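# Fit the camshaft into the engine case, gears in time

## Task

Put the camshaft into the engine case, which is free-standing on the table. Push its shaft fully home in the open front bearing so the large cam gear engages the small crank gear with correct timing: when the gears rotate, the small gear's marked tooth has to enter one of the two marked gaps on the large gear. The case must end up still standing upright.

## Robot and tools

Robot: two arms, left_arm and right_arm, each with a two-finger gripper. Each arm's root sits near the table edge: left_arm at about (+0.010, +0.304, +0.025) m and right_arm at about (+0.014, -0.350, +0.031) m, both turned only slightly about z. A camera stand stands behind the arms. Loose objects may now and then get a small shove from outside.

Frame: all positions, orientations and offsets use the scene frame. Its origin is at table-top height, halfway between the nominal bases. +z is up, +x points out across the table, and +y is toward left_arm. Arm names do not match image left and right. A gripper's fingers point along its own +z and close along its own y. end_effector_position is the spot between the finger pads, just under 1 cm behind the tips. Reported hand poses can be a few cm off, more at long reach.

execute_actions(actions, cameras): actions is a list of actions. Each action is up to 15 rows, one row per 1/30 s step. A short action repeats its final row to fill 15 steps. Each row holds 14 numbers in [-1, 1], always for both arms: dx, dy, dz, rx, ry, rz, opening for left_arm, then the same seven for right_arm. dx..rz are an offset from that arm's Hand target as it was when the action began, along scene axes; every row counts from that same start, not from the row before. The rotation part rx, ry, rz is a single rotation vector about the hand's position. Scale: 1.0 = 0.6 m or 180 degrees. Sending the same offset again moves the arm further. Six zeros for an arm re-requests its current Hand target. opening is absolute: +1 fully open (pads about 87 mm apart), +0.5 about 69 mm, 0 about 43 mm, -0.5 about 18 mm, -1 closed. A 0 for opening is a real command, so resend the present opening to keep a gripper as it is. cameras: list of names, ["all"], or []; images come by default only with an empty actions list. Results give state and, for action calls, some intermediate hand positions.

move(target, speed, blend, opening_speed, blocking, cameras): target is one 14-number row laid out as above, or a list of up to 15 such rows. Every row is an offset from the Hand targets at the start of the move, not from the previous row. Paths are straight, end together, last at least 0.5 s and are cut off at 10 s. speed is m/s per arm path, 0.002 to 2.9, default 0.25 (rotation up to twice that in rad/s); one value or one per target. blend (m) rounds corners in a list; 0 stops at each. opening_speed (per second on the -1..+1 scale, at least 0.2) makes the fingers change gradually. blocking=false returns after about 0.5 s while the move runs on. Moves do not avoid obstacles or the other arm; avoid paths close to an arm's own base. The result adds a move: line with the ending (done, off_target, moving, held, fault) and any limits (paced = pose clipped, held = steps withheld). done means within 10 mm and 2 degrees; neither done nor off_target tells you about contact.

wait(seconds 0 to 10, cameras): lets time run with the last commands held. stop(cameras): brakes a running move. zoom_image(camera, region [x0, y0, x1, y1] pixels, at most 504 by 504) magnifies part of the newest image from cam_head_left, cam_head_right, cam_high, cam_low, cam_left_wrist or cam_right_wrist (all 896x504). read_manual(section) returns licence text only. finished_scene(scene) ends the current scene, given its number; it cannot be undone, so call it only once the camshaft is seated and everything is stable without the robot.

Reading results: Hand target is the last commanded pose (after the controller limits rotation to 40 degrees from the measured orientation); the next offsets count from it. The gripper often rests short of it due to friction and weight; a new command, even all zeros, asks again, and a still-remaining gap can be sent as an offset. Check position and tilt after every move and correct tilt. grip_measured is the finger position on the command scale; readings may be off by about 1 mm. To grip, command roughly 0.04 below the reading at first contact for full force (about 20 N per pad). Joint torques include the arm's weight, and joints 1 to 3 wrap at ±28 N m. Joint velocities may say within noise. Camera calibration lines give K, distortion and T_world_to_cam for projecting points; fixed cameras may be slightly shifted, wrist images can lag motion.

Avoid: dropping or releasing a moving part, letting anything fall or leaving it off the table, fast impacts with the case or table, pushing hard past contact (a blocked arm keeps pressing until you send it back past the gripper), grippers or wrist cameras touching each other, one gripper closing on the other's fingers, and strain on wrist camera cables. Motors heat when holding loads, reaching far or pushing; MOTOR HOT appears at 75 °C, at 90 °C the arm folds and stops working, at 100 °C it goes limp. Any arm stop costs time. The scene keeps running while you think.

Each tool is called after "Call:" by a JSON object that holds its "api" and its "payload".

## Session

Call:
{"api": "execute_actions", "payload": {"actions": []}}

Scene clock: 0.00 s.
left_arm: end_effector_position=(+0.2761, +0.2475, +0.0832) grip_measured=+1.000 end_effector_quat_wxyz=(+0.489, -0.231, +0.841, -0.007) | right_arm: end_effector_position=(+0.2485, -0.2082, +0.2399) grip_measured=+0.980 end_effector_quat_wxyz=(+0.560, +0.105, +0.766, +0.299)
Joint positions: left_arm=[-0.473 0.969 0.323 -0.055 -0.629 -0.743 1] | right_arm=[0.613 0.494 0.463 -0.172 0.254 0.678 0.99]
Joint velocities: within noise
Joint torques (N m): no reading
Motor temperatures (°C): left_arm=[21 29 27 30 22 24 22] | right_arm=[23 29 26 26 19 24 20]
Heat: left arm: 30 °C; right arm: 29 °C.
Hand target: left_arm +0.2784, +0.2462, +0.0872; +0.493, -0.232, +0.839, -0.011 | right_arm +0.2495, -0.2076, +0.2478; +0.565, +0.106, +0.759, +0.304
Tool commands: left_gripper/opening=+1.0 right_gripper/opening=+1.0

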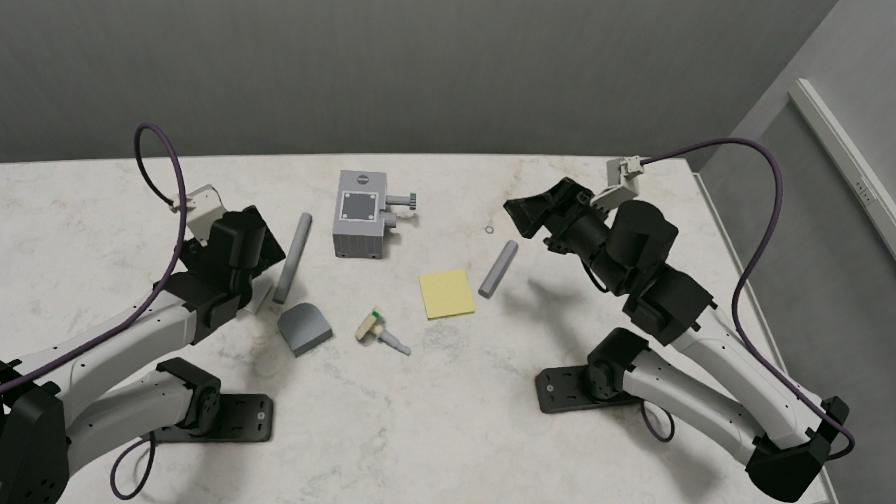

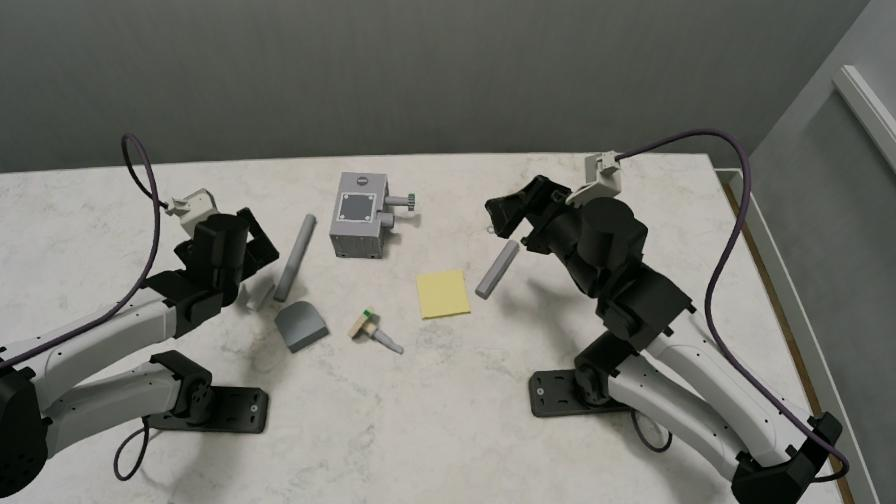

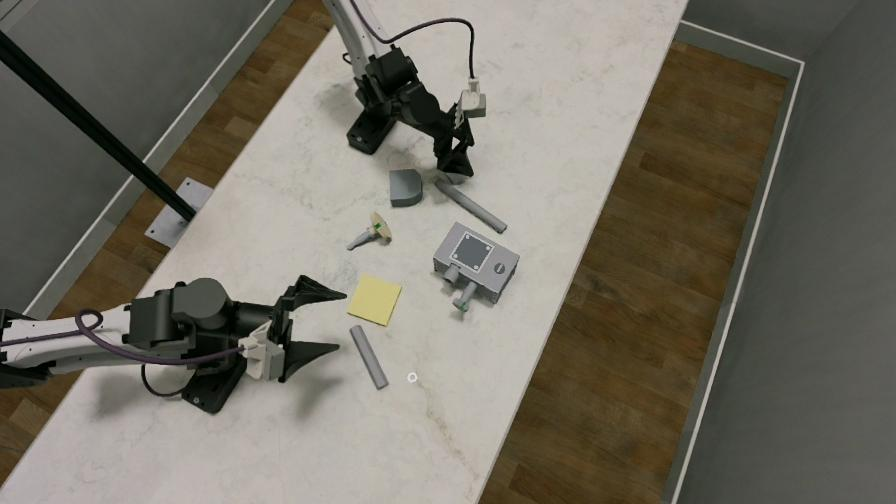

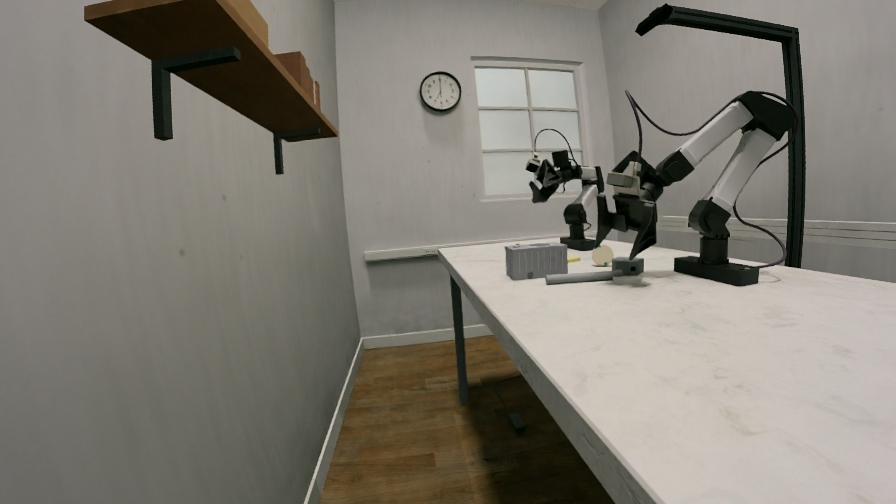

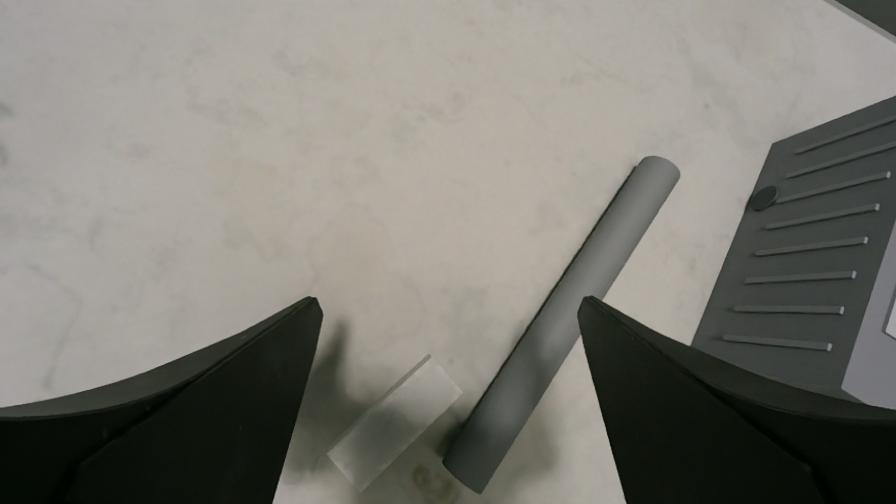

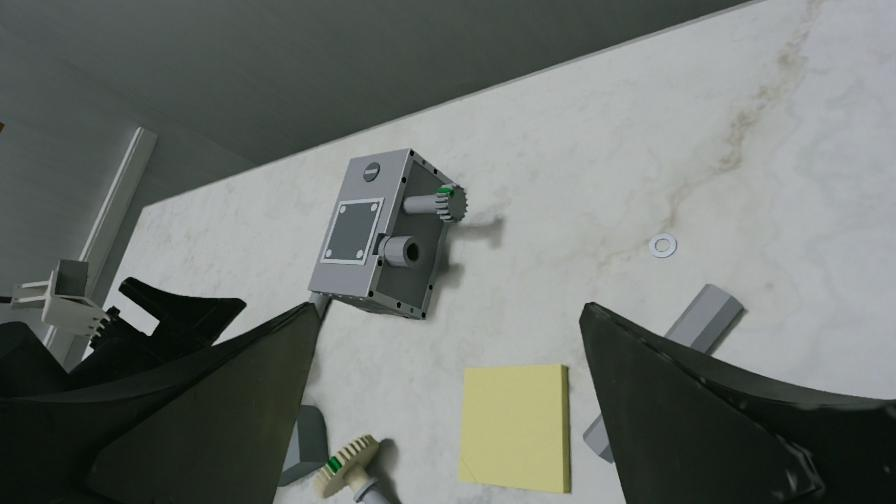

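Call:
{"api": "zoom_image", "payload": {"camera": "cam_right_wrist", "region": [280, 120, 500, 340]}}

Call:
{"api": "zoom_image", "payload": {"camera": "cam_head_left", "region": [310, 270, 450, 380]}}

Call:
{"api": "zoom_image", "payload": {"camera": "cam_right_wrist", "region": [280, 384, 420, 504]}}

Call:
{"api": "zoom_image", "payload": {"camera": "cam_high", "region": [330, 150, 530, 350]}}

Call:
{"api": "zoom_image", "payload": {"camera": "cam_head_left", "region": [310, 150, 450, 280]}}

Scaled by 2.291.

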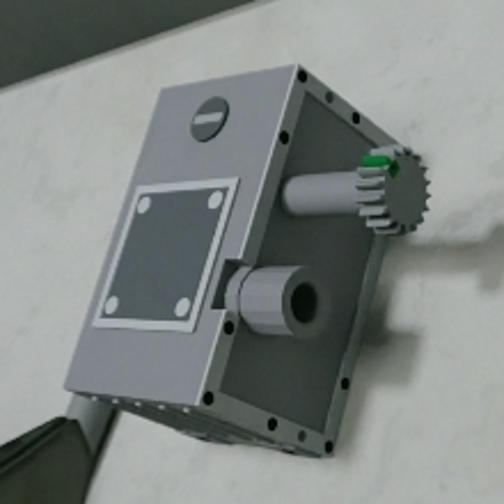

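Scaled by 3.600.

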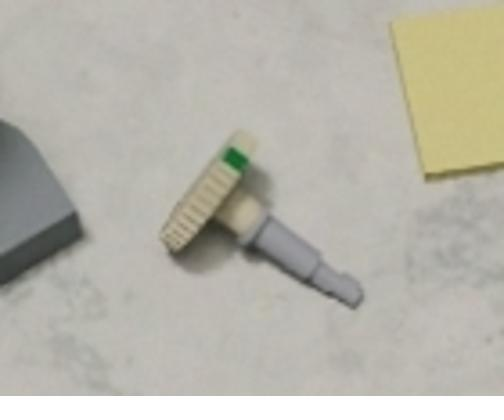

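Scaled by 3.600.

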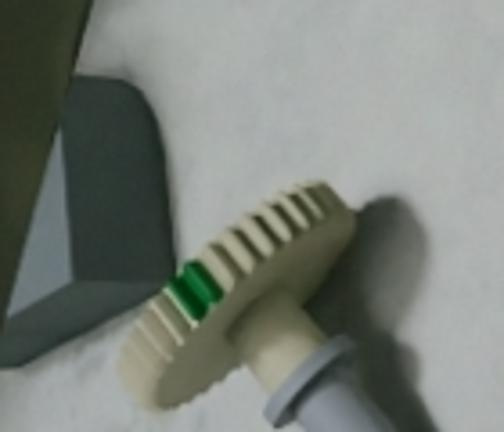

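Scaled by 2.520.

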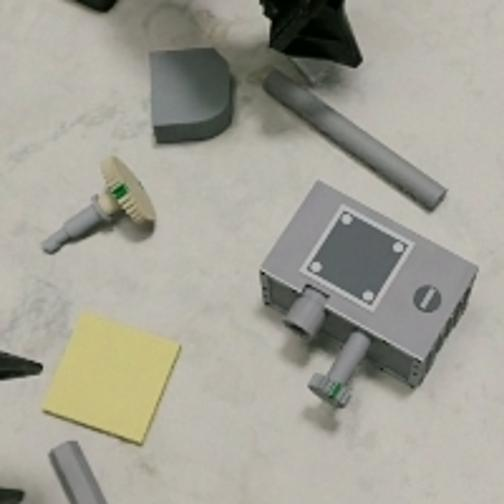

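Scaled by 3.600.

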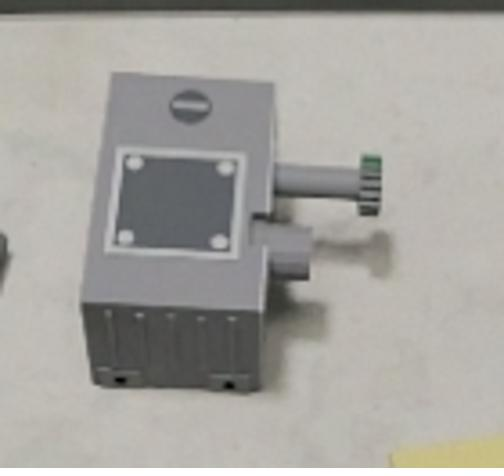

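Call:
{"api": "move", "payload": {"target": [0,0,0,0,0,0,1,0.13,0.06,-0.17,0,0,0.14,1], "cameras": ["cam_right_wrist","cam_high"]}}

Call:
{"api": "zoom_image", "payload": {"camera": "cam_right_wrist", "region": [250, 50, 650, 350]}}

Scene clock: 39.60 s.
left_arm: end_effector_position=(+0.2761, +0.2475, +0.0832) grip_measured=+1.000 end_effector_quat_wxyz=(+0.489, -0.231, +0.841, -0.007) | right_arm: end_effector_position=(+0.3213, -0.1712, +0.1394) grip_measured=+0.980 end_effector_quat_wxyz=(+0.475, -0.059, +0.772, +0.418)
Joint positions: left_arm=[-0.473 0.969 0.323 -0.055 -0.629 -0.743 1] | right_arm=[0.202 1.352 0.332 0.78 -0.584 0.511 0.99]
Joint torques (N m): left_arm=[0.18 -1.62 8.66 1.67 -0.2 0.1] | right_arm=[-0.75 -3.58 7.56 2.01 -0.07 -0.04]
Motor temperatures (°C): left_arm=[21 29 32 33 22 23 22] | right_arm=[23 29 31 32 19 23 20]
Heat: left arm: 33 °C; right arm: 32 °C.
Hand target: left_arm +0.2784, +0.2462, +0.0872; +0.493, -0.232, +0.839, -0.011 | right_arm +0.3275, -0.1716, +0.1457; +0.485, -0.062, +0.764, +0.420
Off the commanded pose: left_arm 0.005 m, 1 deg | right_arm 0.009 m, 2 deg.
move: done
camera_calibration:
cam_right_wrist: T_world_to_cam=[[0.484302, -0.640874, -0.595594, -0.18444], [-0.874592, -0.336533, -0.349048, 0.293672], [0.0232588, 0.689946, -0.723487, 0.355927], [0, 0, 0, 1]] pos_world=[0.337889, -0.264943, 0.250163]
Images, in order (width x height): cam_high 896x504, cam_right_wrist 896x504.

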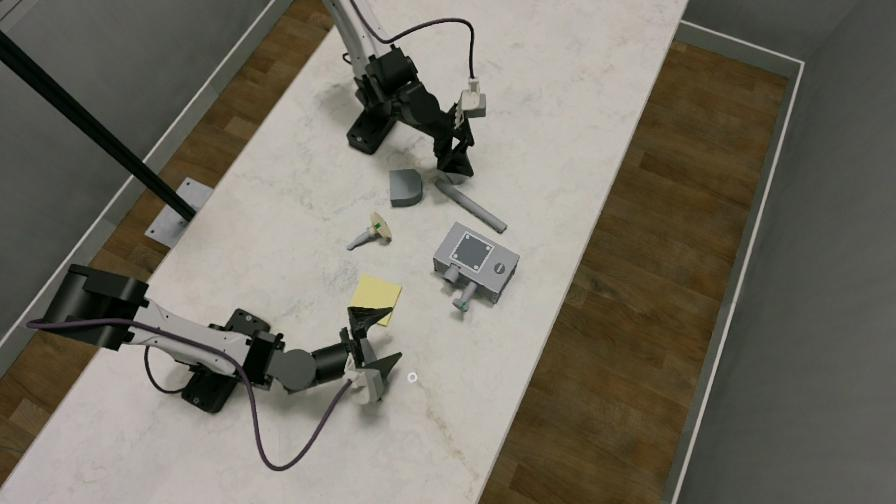

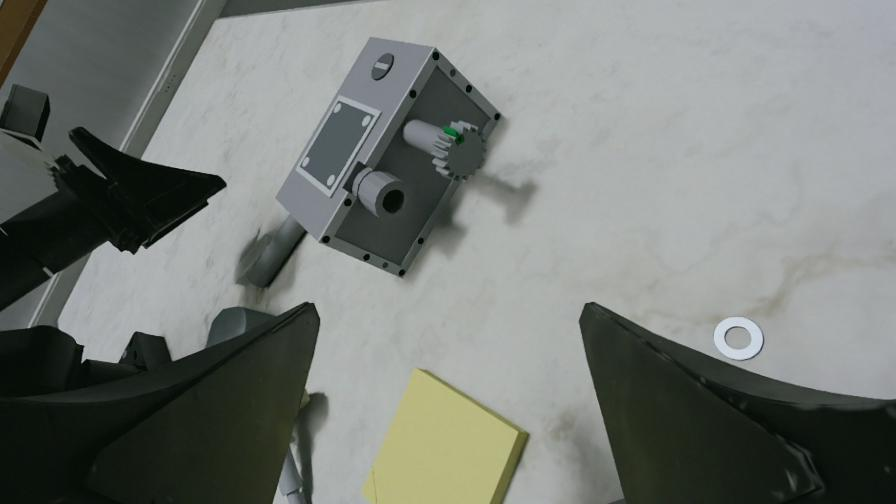

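Scaled by 1.260.

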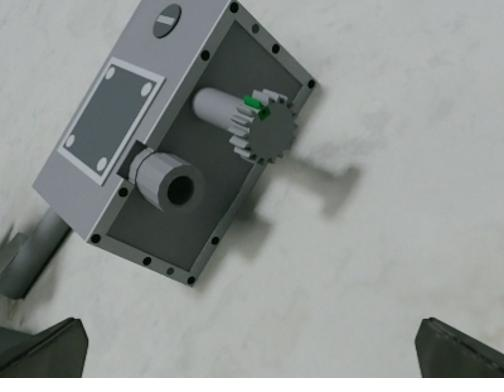

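Call:
{"api": "zoom_image", "payload": {"camera": "cam_right_wrist", "region": [340, 90, 520, 250]}}

Call:
{"api": "zoom_image", "payload": {"camera": "cam_high", "region": [330, 190, 400, 260]}}

Call:
{"api": "zoom_image", "payload": {"camera": "cam_high", "region": [420, 210, 530, 320]}}

Scaled by 2.800.

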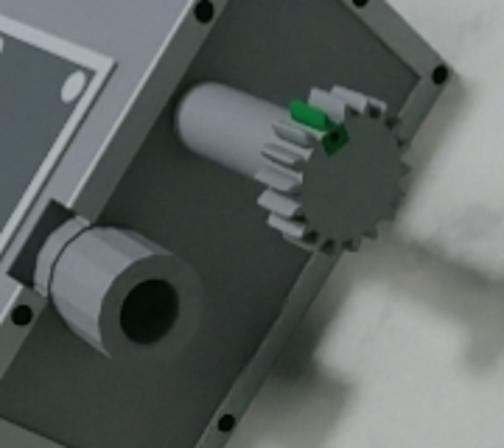

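Scaled by 7.200.

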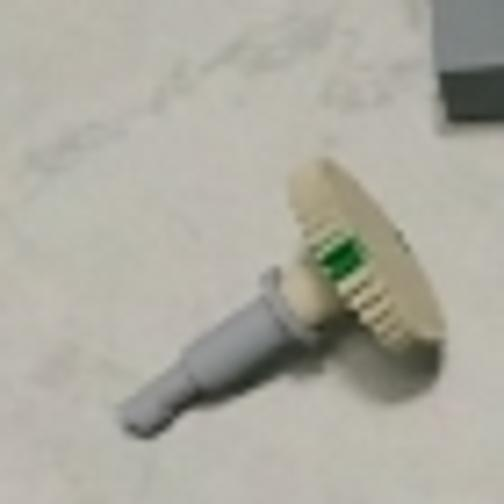

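Scaled by 4.582.

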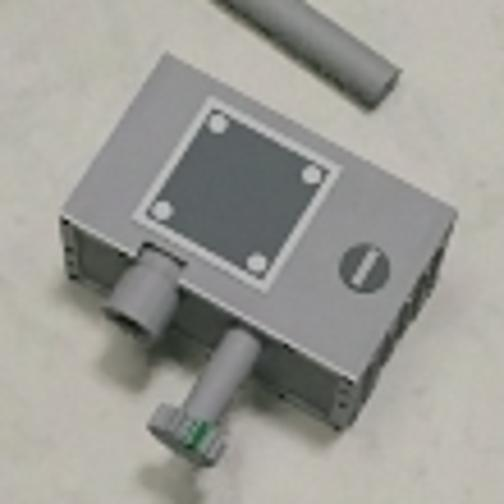

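Call:
{"api": "move", "payload": {"target": [0,0,0,0,0,0,1,0.04,0.03,-0.07,0.19,0,0,1], "cameras": ["cam_right_wrist"]}}

Call:
{"api": "zoom_image", "payload": {"camera": "cam_right_wrist", "region": [250, 150, 650, 450]}}

Scene clock: 68.87 s.
left_arm: end_effector_position=(+0.2761, +0.2475, +0.0832) grip_measured=+1.000 end_effector_quat_wxyz=(+0.489, -0.231, +0.841, -0.007) | right_arm: end_effector_position=(+0.3449, -0.1564, +0.0894) grip_measured=+0.980 end_effector_quat_wxyz=(+0.389, +0.089, +0.738, +0.543)
Joint positions: left_arm=[-0.473 0.969 0.323 -0.055 -0.629 -0.743 1] | right_arm=[0.172 1.985 0.353 1.497 -0.653 0.987 0.99]
Joint torques (N m): left_arm=[0.12 -1.62 8.65 1.67 -0.2 0.08] | right_arm=[0.1 -6.57 4.53 2.5 0 0.01]
Heat: left arm: 33 °C; right arm: 32 °C.
Hand target: left_arm +0.2784, +0.2462, +0.0872; +0.493, -0.232, +0.839, -0.011 | right_arm +0.3514, -0.1535, +0.1038; +0.482, +0.083, +0.607, +0.626
Off the commanded pose: left_arm 0.005 m, 1 deg | right_arm 0.016 m, 21 deg.
joint sent to its limit (right arm) — joint 4 (wrist pitch), upper limit. The joint targets are off in orientation, not in position.
move: off_target (right_arm)
camera_calibration:
cam_right_wrist: T_world_to_cam=[[0.28552, -0.389276, -0.875753, -0.0831924], [-0.954186, -0.20079, -0.22184, 0.339071], [-0.0894855, 0.89897, -0.428771, 0.354153], [0, 0, 0, 1]] pos_world=[0.378981, -0.282676, 0.154214]
Images, in order (width x height): cam_right_wrist 896x504.

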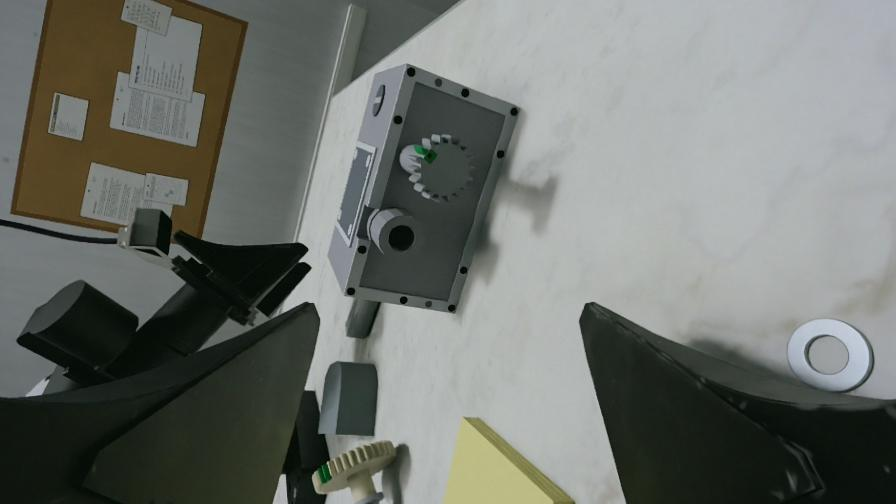

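Scaled by 1.260.

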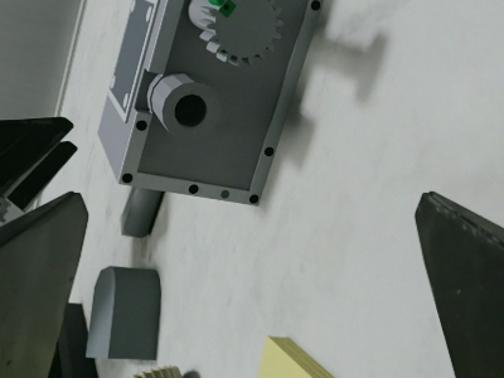

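Call:
{"api": "zoom_image", "payload": {"camera": "cam_right_wrist", "region": [320, 50, 540, 320]}}

Call:
{"api": "zoom_image", "payload": {"camera": "cam_right_wrist", "region": [390, 120, 490, 220]}}

Call:
{"api": "zoom_image", "payload": {"camera": "cam_right_wrist", "region": [300, 430, 420, 504]}}

Scaled by 1.867.

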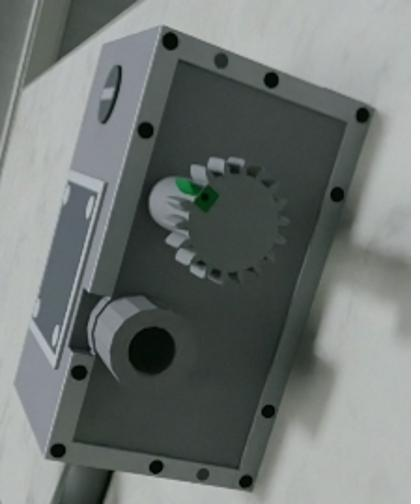

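Scaled by 5.040.

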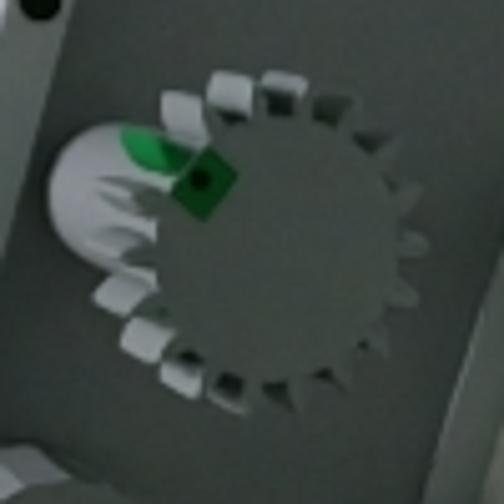

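Scaled by 4.200.

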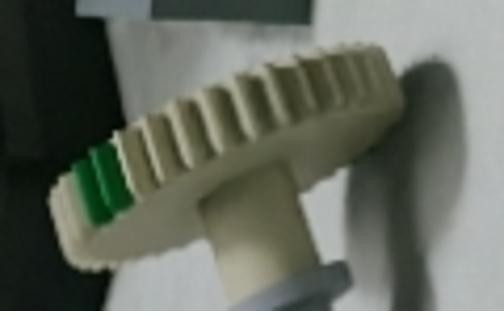

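Call:
{"api": "move", "payload": {"target": [[0,0,0,0,0,0,1,-0.15,0.05,0.2,-0.3,0.02,0.15,1],[0,0,0,0,0,0,1,-0.319,0.22,0.2,-0.616,0.049,0.313,1],[0,0,0,0,0,0,1,-0.357,0.281,0.09,-0.617,-0.505,0.456,1]], "speed": 0.45, "cameras": ["cam_right_wrist","cam_head_left","cam_high"]}}

Scene clock: 147.63 s.
left_arm: end_effector_position=(+0.2761, +0.2475, +0.0832) grip_measured=+1.000 end_effector_quat_wxyz=(+0.489, -0.231, +0.841, -0.007) | right_arm: end_effector_position=(+0.1371, +0.0131, +0.1426) grip_measured=+0.980 end_effector_quat_wxyz=(-0.114, +0.953, -0.279, +0.045)
Joint positions: left_arm=[-0.473 0.969 0.323 -0.055 -0.629 -0.743 1] | right_arm=[1.398 1.837 1.538 -1.054 0.113 -1.188 0.99]
Joint torques (N m): left_arm=[0.18 -1.7 8.65 1.67 -0.19 0.08] | right_arm=[-0.09 -14.87 5.96 0.87 0.07 -0.08]
Heat: left arm: 35 °C; right arm: 36 °C.
Hand target: left_arm +0.2784, +0.2462, +0.0872; +0.493, -0.232, +0.839, -0.011 | right_arm +0.1372, +0.0151, +0.1577; -0.140, +0.951, -0.273, +0.042
Off the commanded pose: left_arm 0.005 m, 1 deg | right_arm 0.015 m, 3 deg.
move: off_target (right_arm)
camera_calibration:
cam_right_wrist: T_world_to_cam=[[0.52754, 0.814493, 0.241459, -0.119588], [0.425549, -0.499353, 0.754688, -0.137939], [0.735262, -0.295375, -0.610035, 0.134464], [0, 0, 0, 1]] pos_world=[0.0229206, 0.0682406, 0.215004]
Images, in order (width x height): cam_head_left 896x504, cam_high 896x504, cam_right_wrist 896x504.

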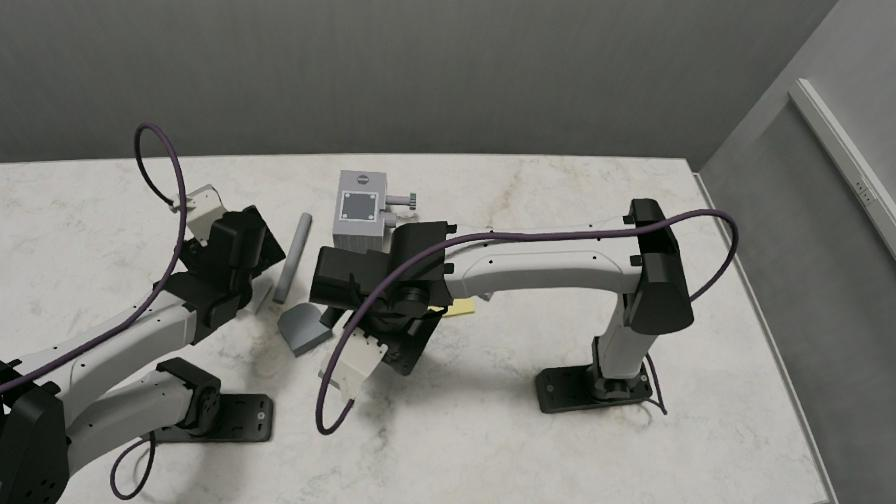

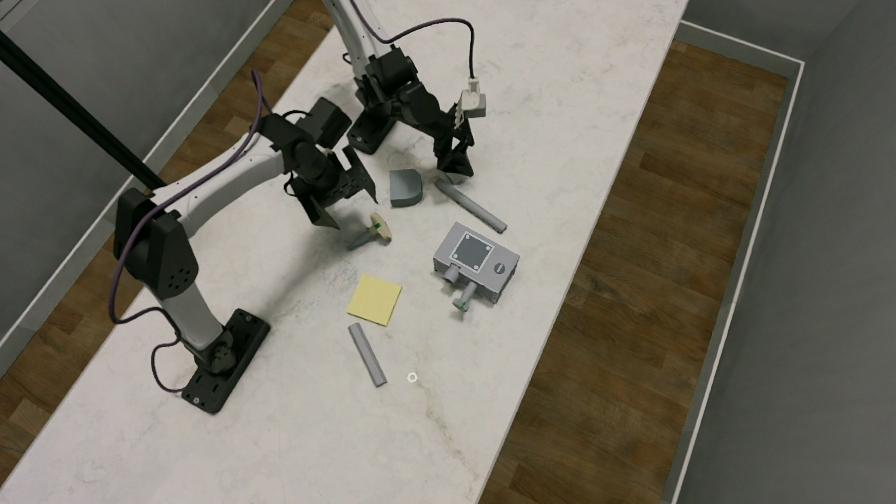

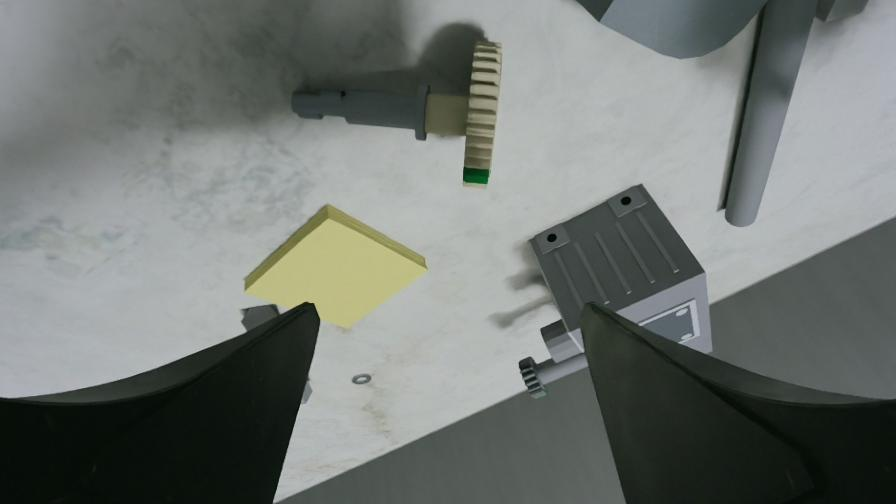

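Call:
{"api": "move", "payload": {"target": [0,0,0,0,0,0,1,0.038,0.038,-0.083,0,0,0,1], "speed": 0.15, "cameras": ["cam_right_wrist","cam_high"]}}

Scene clock: 162.60 s.
left_arm: end_effector_position=(+0.2761, +0.2475, +0.0832) grip_measured=+1.000 end_effector_quat_wxyz=(+0.489, -0.231, +0.841, -0.007) | right_arm: end_effector_position=(+0.1594, +0.0351, +0.1126) grip_measured=+0.980 end_effector_quat_wxyz=(-0.140, +0.949, -0.277, +0.045)
Joint positions: left_arm=[-0.473 0.969 0.323 -0.055 -0.629 -0.743 1] | right_arm=[1.353 1.901 1.491 -0.886 0.108 -1.237 0.99]
Joint torques (N m): left_arm=[0.17 -1.7 8.69 1.67 -0.2 0.08] | right_arm=[-0.4 -9.96 6.48 0.97 -0.03 -0.1]
Motor temperatures (°C): left_arm=[20 28 35 33 22 23 22] | right_arm=[23 37 29 33 19 23 20]
Heat: left arm: 35 °C; right arm: 37 °C.
Hand target: left_arm +0.2784, +0.2462, +0.0872; +0.493, -0.232, +0.839, -0.011 | right_arm +0.1600, +0.0379, +0.1081; -0.140, +0.951, -0.273, +0.042
Off the commanded pose: left_arm 0.005 m, 1 deg | right_arm 0.005 m, 1 deg.
move: done
camera_calibration:
cam_right_wrist: T_world_to_cam=[[0.520668, 0.80286, 0.290379, -0.146062], [0.414428, -0.535033, 0.736199, -0.108618], [0.746427, -0.262974, -0.611303, 0.103483], [0, 0, 0, 1]] pos_world=[0.0438216, 0.0863663, 0.185637]
Images, in order (width x height): cam_high 896x504, cam_right_wrist 896x504.

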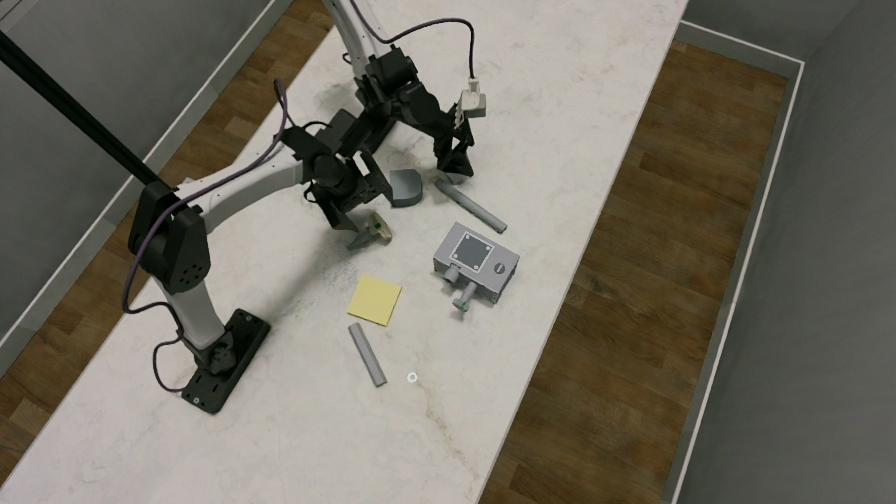

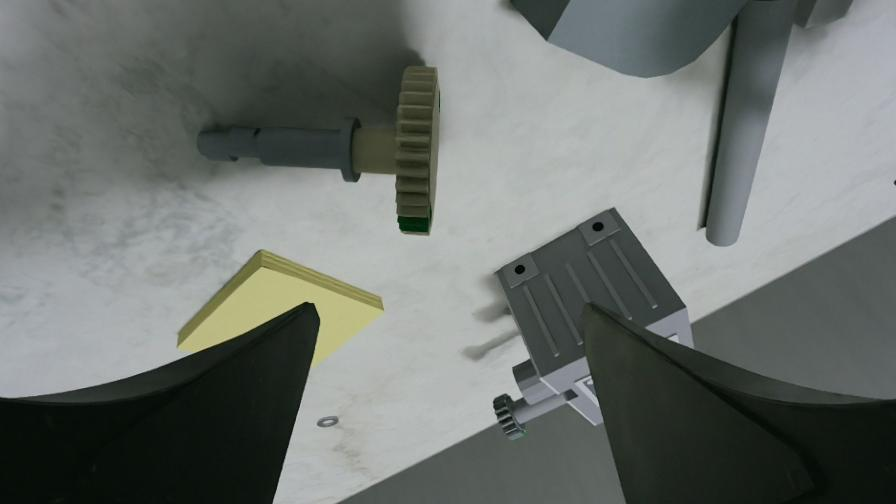

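Call:
{"api": "move", "payload": {"target": [0,0,0,0,0,0,1,-0.004,-0.001,-0.047,0,0,0,1], "speed": 0.12, "cameras": ["cam_right_wrist"]}}

Scene clock: 172.53 s.
left_arm: end_effector_position=(+0.2761, +0.2475, +0.0832) grip_measured=+1.000 end_effector_quat_wxyz=(+0.489, -0.231, +0.841, -0.007) | right_arm: end_effector_position=(+0.1594, +0.0351, +0.0864) grip_measured=+0.980 end_effector_quat_wxyz=(-0.142, +0.949, -0.277, +0.045)
Joint positions: left_arm=[-0.473 0.969 0.323 -0.055 -0.629 -0.743 1] | right_arm=[1.353 1.919 1.407 -0.779 0.108 -1.237 0.99]
Joint torques (N m): left_arm=[0.21 -1.65 8.68 1.67 -0.19 0.06] | right_arm=[-0.01 -9.66 6.04 0.97 -0.01 -0.03]
Heat: left arm: 35 °C; right arm: 37 °C.
Hand target: left_arm +0.2784, +0.2462, +0.0872; +0.493, -0.232, +0.839, -0.011 | right_arm +0.1576, +0.0373, +0.0798; -0.140, +0.951, -0.273, +0.042
Off the commanded pose: left_arm 0.005 m, 1 deg | right_arm 0.007 m, 1 deg.
move: done
camera_calibration:
cam_right_wrist: T_world_to_cam=[[0.520092, 0.801615, 0.294816, -0.13869], [0.413757, -0.538432, 0.734096, -0.0889261], [0.747201, -0.259815, -0.611708, 0.0872647], [0, 0, 0, 1]] pos_world=[0.0437213, 0.0859685, 0.159549]
Images, in order (width x height): cam_right_wrist 896x504.

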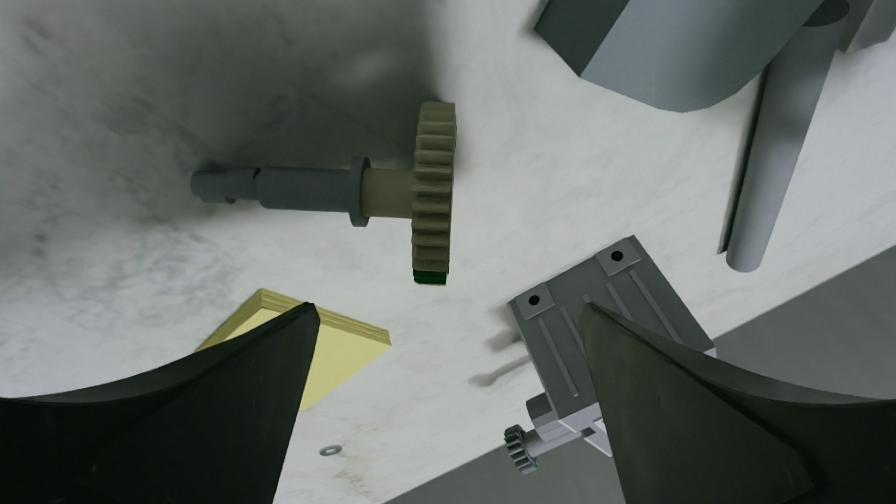

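Call:
{"api": "move", "payload": {"target": [0,0,0,0,0,0,1,0,0.0072,-0.045,0,0,0,1], "speed": 0.1, "cameras": ["cam_right_wrist"]}}

Scene clock: 179.20 s.
left_arm: end_effector_position=(+0.2761, +0.2475, +0.0832) grip_measured=+1.000 end_effector_quat_wxyz=(+0.489, -0.231, +0.841, -0.007) | right_arm: end_effector_position=(+0.1604, +0.0396, +0.0595) grip_measured=+0.980 end_effector_quat_wxyz=(-0.142, +0.949, -0.277, +0.045)
Joint positions: left_arm=[-0.473 0.969 0.323 -0.055 -0.629 -0.743 1] | right_arm=[1.353 1.967 1.363 -0.687 0.108 -1.237 0.99]
Joint torques (N m): left_arm=[0.17 -1.74 8.69 1.66 -0.19 0.09] | right_arm=[0.23 -9.95 5.9 1 -0.01 -0.02]
Heat: left arm: 35 °C; right arm: 37 °C.
Hand target: left_arm +0.2784, +0.2462, +0.0872; +0.493, -0.232, +0.839, -0.011 | right_arm +0.1576, +0.0416, +0.0527; -0.140, +0.951, -0.273, +0.042
Off the commanded pose: left_arm 0.005 m, 1 deg | right_arm 0.008 m, 1 deg.
move: done
camera_calibration:
cam_right_wrist: T_world_to_cam=[[0.520101, 0.801731, 0.294485, -0.134854], [0.413811, -0.538154, 0.734269, -0.0672197], [0.747165, -0.260033, -0.611659, 0.0712461], [0, 0, 0, 1]] pos_world=[0.0447213, 0.0904683, 0.132648]
Images, in order (width x height): cam_right_wrist 896x504.

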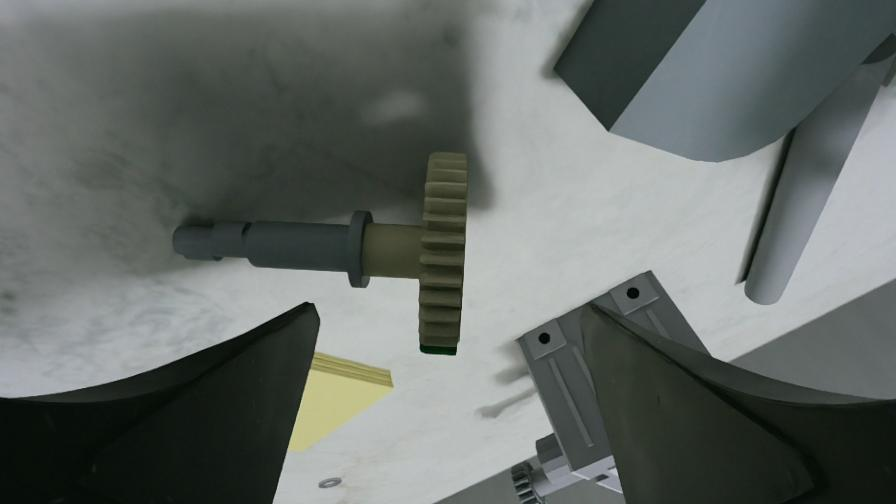

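Call:
{"api": "move", "payload": {"target": [0,0,0,0,0,0,1,0.000,0.003,-0.010,0,0,0,1], "speed": 0.1}}

Call:
{"api": "move", "payload": {"target": [0,0,0,0,0,0,1,0.000,0.0,0,0,0,0,-0.85], "opening_speed": 0.8, "cameras": ["cam_right_wrist","cam_high"]}}

Scene clock: 190.80 s.
left_arm: end_effector_position=(+0.2761, +0.2475, +0.0832) grip_measured=+1.000 end_effector_quat_wxyz=(+0.489, -0.231, +0.841, -0.007) | right_arm: end_effector_position=(+0.1612, +0.0429, +0.0557) grip_measured=+0.980 end_effector_quat_wxyz=(-0.145, +0.949, -0.277, +0.045)
Joint positions: left_arm=[-0.473 0.969 0.323 -0.055 -0.629 -0.743 1] | right_arm=[1.353 1.98 1.363 -0.668 0.108 -1.237 0.99]
Joint torques (N m): left_arm=[0.17 -1.66 8.7 1.68 -0.19 0.08] | right_arm=[0.29 -9.77 5.45 1 0 -0.01]
Heat: left arm: 36 °C; right arm: 36 °C.
Hand target: left_arm +0.2784, +0.2462, +0.0872; +0.493, -0.232, +0.839, -0.011 | right_arm +0.1576, +0.0434, +0.0468; -0.140, +0.951, -0.273, +0.042
Off the commanded pose: left_arm 0.005 m, 1 deg | right_arm 0.010 m, 1 deg.
move: done

Scene clock: 193.33 s.
left_arm: end_effector_position=(+0.2761, +0.2475, +0.0832) grip_measured=+1.000 end_effector_quat_wxyz=(+0.489, -0.231, +0.841, -0.007) | right_arm: end_effector_position=(+0.1613, +0.0435, +0.0558) grip_measured=-0.650 end_effector_quat_wxyz=(-0.146, +0.949, -0.277, +0.045)
Joint positions: left_arm=[-0.473 0.969 0.323 -0.055 -0.629 -0.743 1] | right_arm=[1.353 1.98 1.363 -0.666 0.108 -1.237 0.175]
Joint torques (N m): left_arm=[0.21 -1.68 8.69 1.67 -0.19 0.09] | right_arm=[0.27 -9.83 5.46 0.97 -0.02 -0.01]
Heat: left arm: 36 °C; right arm: 36 °C.
Hand target: left_arm +0.2784, +0.2462, +0.0872; +0.493, -0.232, +0.839, -0.011 | right_arm +0.1576, +0.0434, +0.0468; -0.140, +0.951, -0.273, +0.042
Off the commanded pose: left_arm 0.005 m, 1 deg | right_arm 0.010 m, 1 deg.
move: done
camera_calibration:
cam_right_wrist: T_world_to_cam=[[0.519522, 0.799061, 0.302653, -0.137621], [0.412326, -0.544682, 0.73028, -0.0619837], [0.748388, -0.254604, -0.612448, 0.0689915], [0, 0, 0, 1]] pos_world=[0.045422, 0.0937713, 0.12917]
Images, in order (width x height): cam_high 896x504, cam_right_wrist 896x504.

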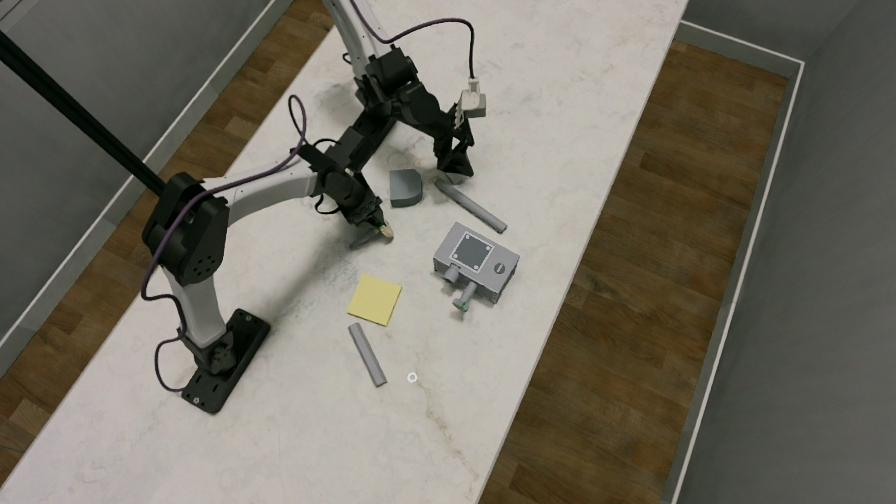

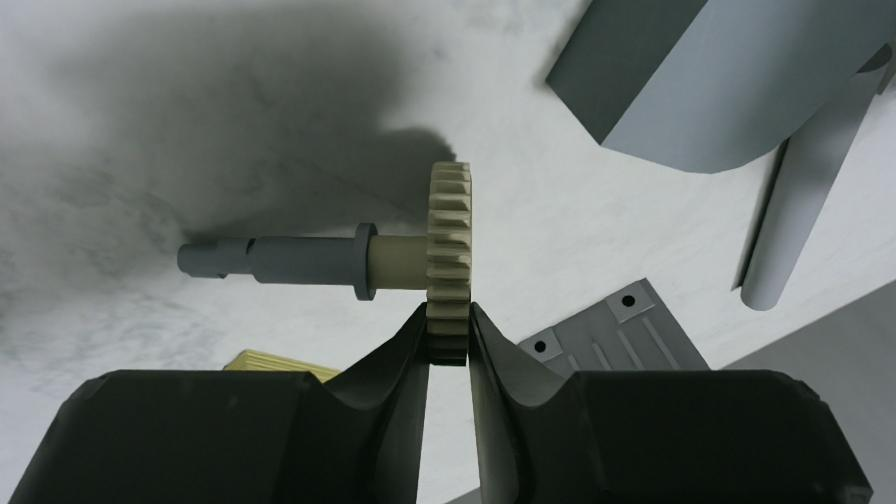

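Call:
{"api": "move", "payload": {"target": [[0,0,0,0,0,0,1,0,0,0.2,0,0,0,-0.85],[0,0,0,0,0,0,1,0.104,-0.272,0.2,-0.071,0.151,-0.821,-0.85],[0,0,0,0,0,0,1,0.304,-0.322,0.139,-0.071,0.151,-0.821,-0.85]], "speed": [0.15,0.5,0.25], "cameras": ["cam_right_wrist","cam_high","cam_head_right"]}}

Scene clock: 216.83 s.
left_arm: end_effector_position=(+0.2761, +0.2475, +0.0832) grip_measured=+1.000 end_effector_quat_wxyz=(+0.489, -0.231, +0.841, -0.007) | right_arm: end_effector_position=(+0.3377, -0.1537, +0.1252) grip_measured=-0.650 end_effector_quat_wxyz=(-0.087, +0.016, +0.996, +0.024)
Joint positions: left_arm=[-0.473 0.969 0.323 -0.055 -0.629 -0.743 1] | right_arm=[0.442 2.296 2.143 -1.554 -0.119 0.465 0.175]
Joint torques (N m): left_arm=[0.13 -1.73 8.69 1.67 -0.19 0.09] | right_arm=[0.28 -13.19 9.26 0.05 0.02 -0.11]
Heat: left arm: 36 °C; right arm: 38 °C.
Hand target: left_arm +0.2784, +0.2462, +0.0872; +0.493, -0.232, +0.839, -0.011 | right_arm +0.3400, -0.1499, +0.1301; -0.130, +0.000, +0.992, +0.000
Off the commanded pose: left_arm 0.005 m, 1 deg | right_arm 0.007 m, 6 deg.
joint sent to its limit (right arm) — joint 4 (wrist pitch), lower limit. The joint targets are off in orientation, not in position.
move: off_target (right_arm)
camera_calibration:
cam_right_wrist: T_world_to_cam=[[-0.044082, -0.998107, -0.0428939, -0.13533], [-0.501901, -0.014998, 0.864795, 0.0804426], [-0.863801, 0.0596504, -0.50029, 0.507875], [0, 0, 0, 1]] pos_world=[0.473112, -0.164162, 0.178714]
Images, in order (width x height): cam_head_right 896x504, cam_high 896x504, cam_right_wrist 896x504.

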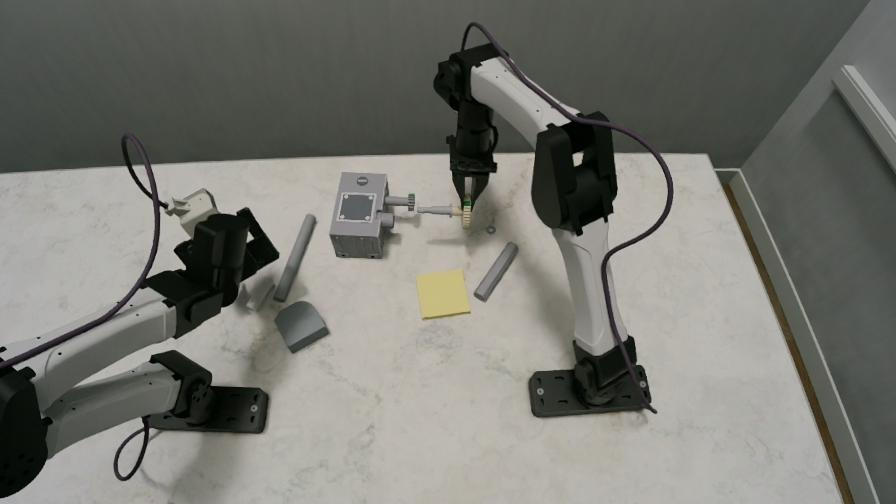

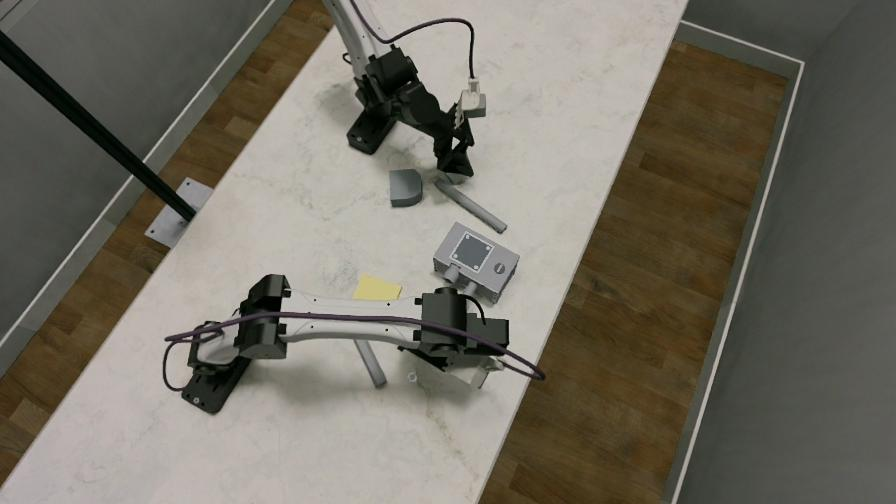

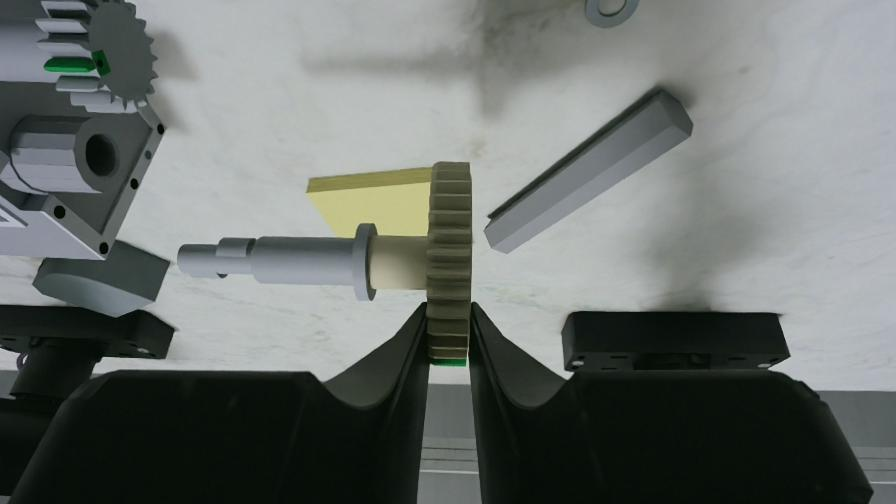

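Call:
{"api": "move", "payload": {"target": [0,0,0,0,0,0,1,0,0,0,0,-0.055,0,-0.85], "cameras": ["cam_right_wrist"]}}

Call:
{"api": "zoom_image", "payload": {"camera": "cam_right_wrist", "region": [0, 0, 480, 400]}}

Call:
{"api": "zoom_image", "payload": {"camera": "cam_right_wrist", "region": [400, 280, 500, 380]}}

Scene clock: 250.37 s.
left_arm: end_effector_position=(+0.2761, +0.2475, +0.0832) grip_measured=+1.000 end_effector_quat_wxyz=(+0.489, -0.231, +0.841, -0.007) | right_arm: end_effector_position=(+0.3390, -0.1512, +0.1157) grip_measured=-0.650 end_effector_quat_wxyz=(-0.064, -0.004, +0.998, -0.009)
Joint positions: left_arm=[-0.473 0.969 0.323 -0.055 -0.629 -0.743 1] | right_arm=[0.481 2.296 2.119 -1.516 -0.043 0.469 0.175]
Joint torques (N m): left_arm=[0.18 -1.68 8.62 1.66 -0.19 0.08] | right_arm=[-0.01 -18.07 5.61 0.22 0.09 0.13]
Motor temperatures (°C): left_arm=[20 27 36 34 22 23 22] | right_arm=[23 46 33 28 19 23 20]
Heat: left arm: 36 °C; right arm: 46 °C.
Hand target: left_arm +0.2784, +0.2462, +0.0872; +0.493, -0.232, +0.839, -0.011 | right_arm +0.3399, -0.1498, +0.1301; -0.044, +0.000, +0.999, +0.000
Off the commanded pose: left_arm 0.005 m, 1 deg | right_arm 0.015 m, 3 deg.
move: off_target (right_arm)
camera_calibration:
cam_right_wrist: T_world_to_cam=[[0.00107884, -0.999833, 0.0182246, -0.155833], [-0.541299, 0.0147399, 0.840701, 0.110022], [-0.840829, -0.010772, -0.541193, 0.490406], [0, 0, 0, 1]] pos_world=[0.472071, -0.152146, 0.175749]
Images, in order (width x height): cam_right_wrist 896x504.

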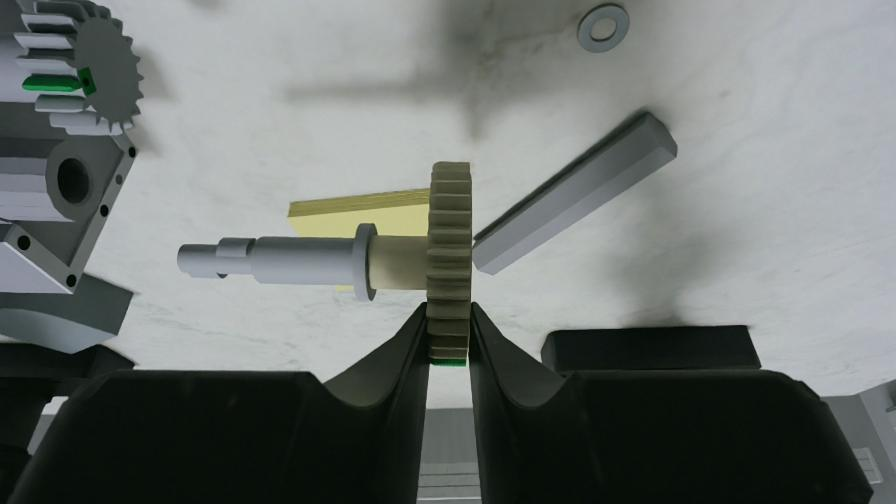

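Scaled by 1.050.

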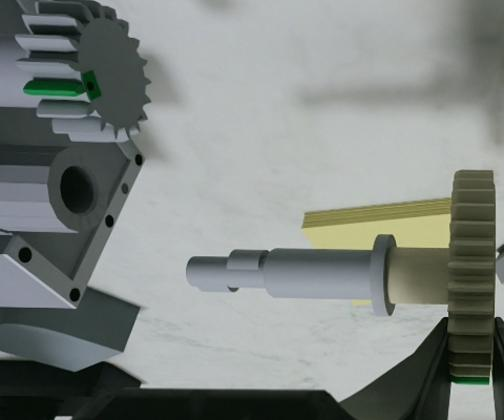

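Scaled by 5.040.

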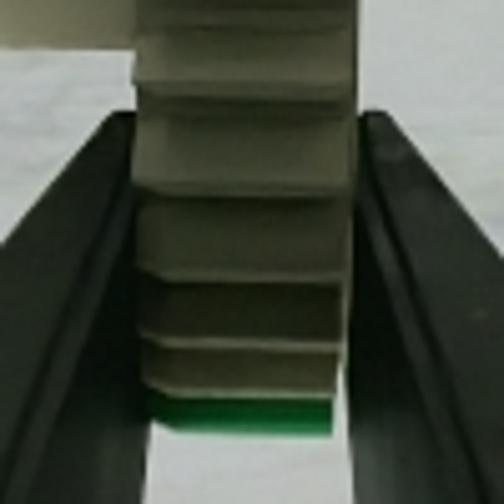

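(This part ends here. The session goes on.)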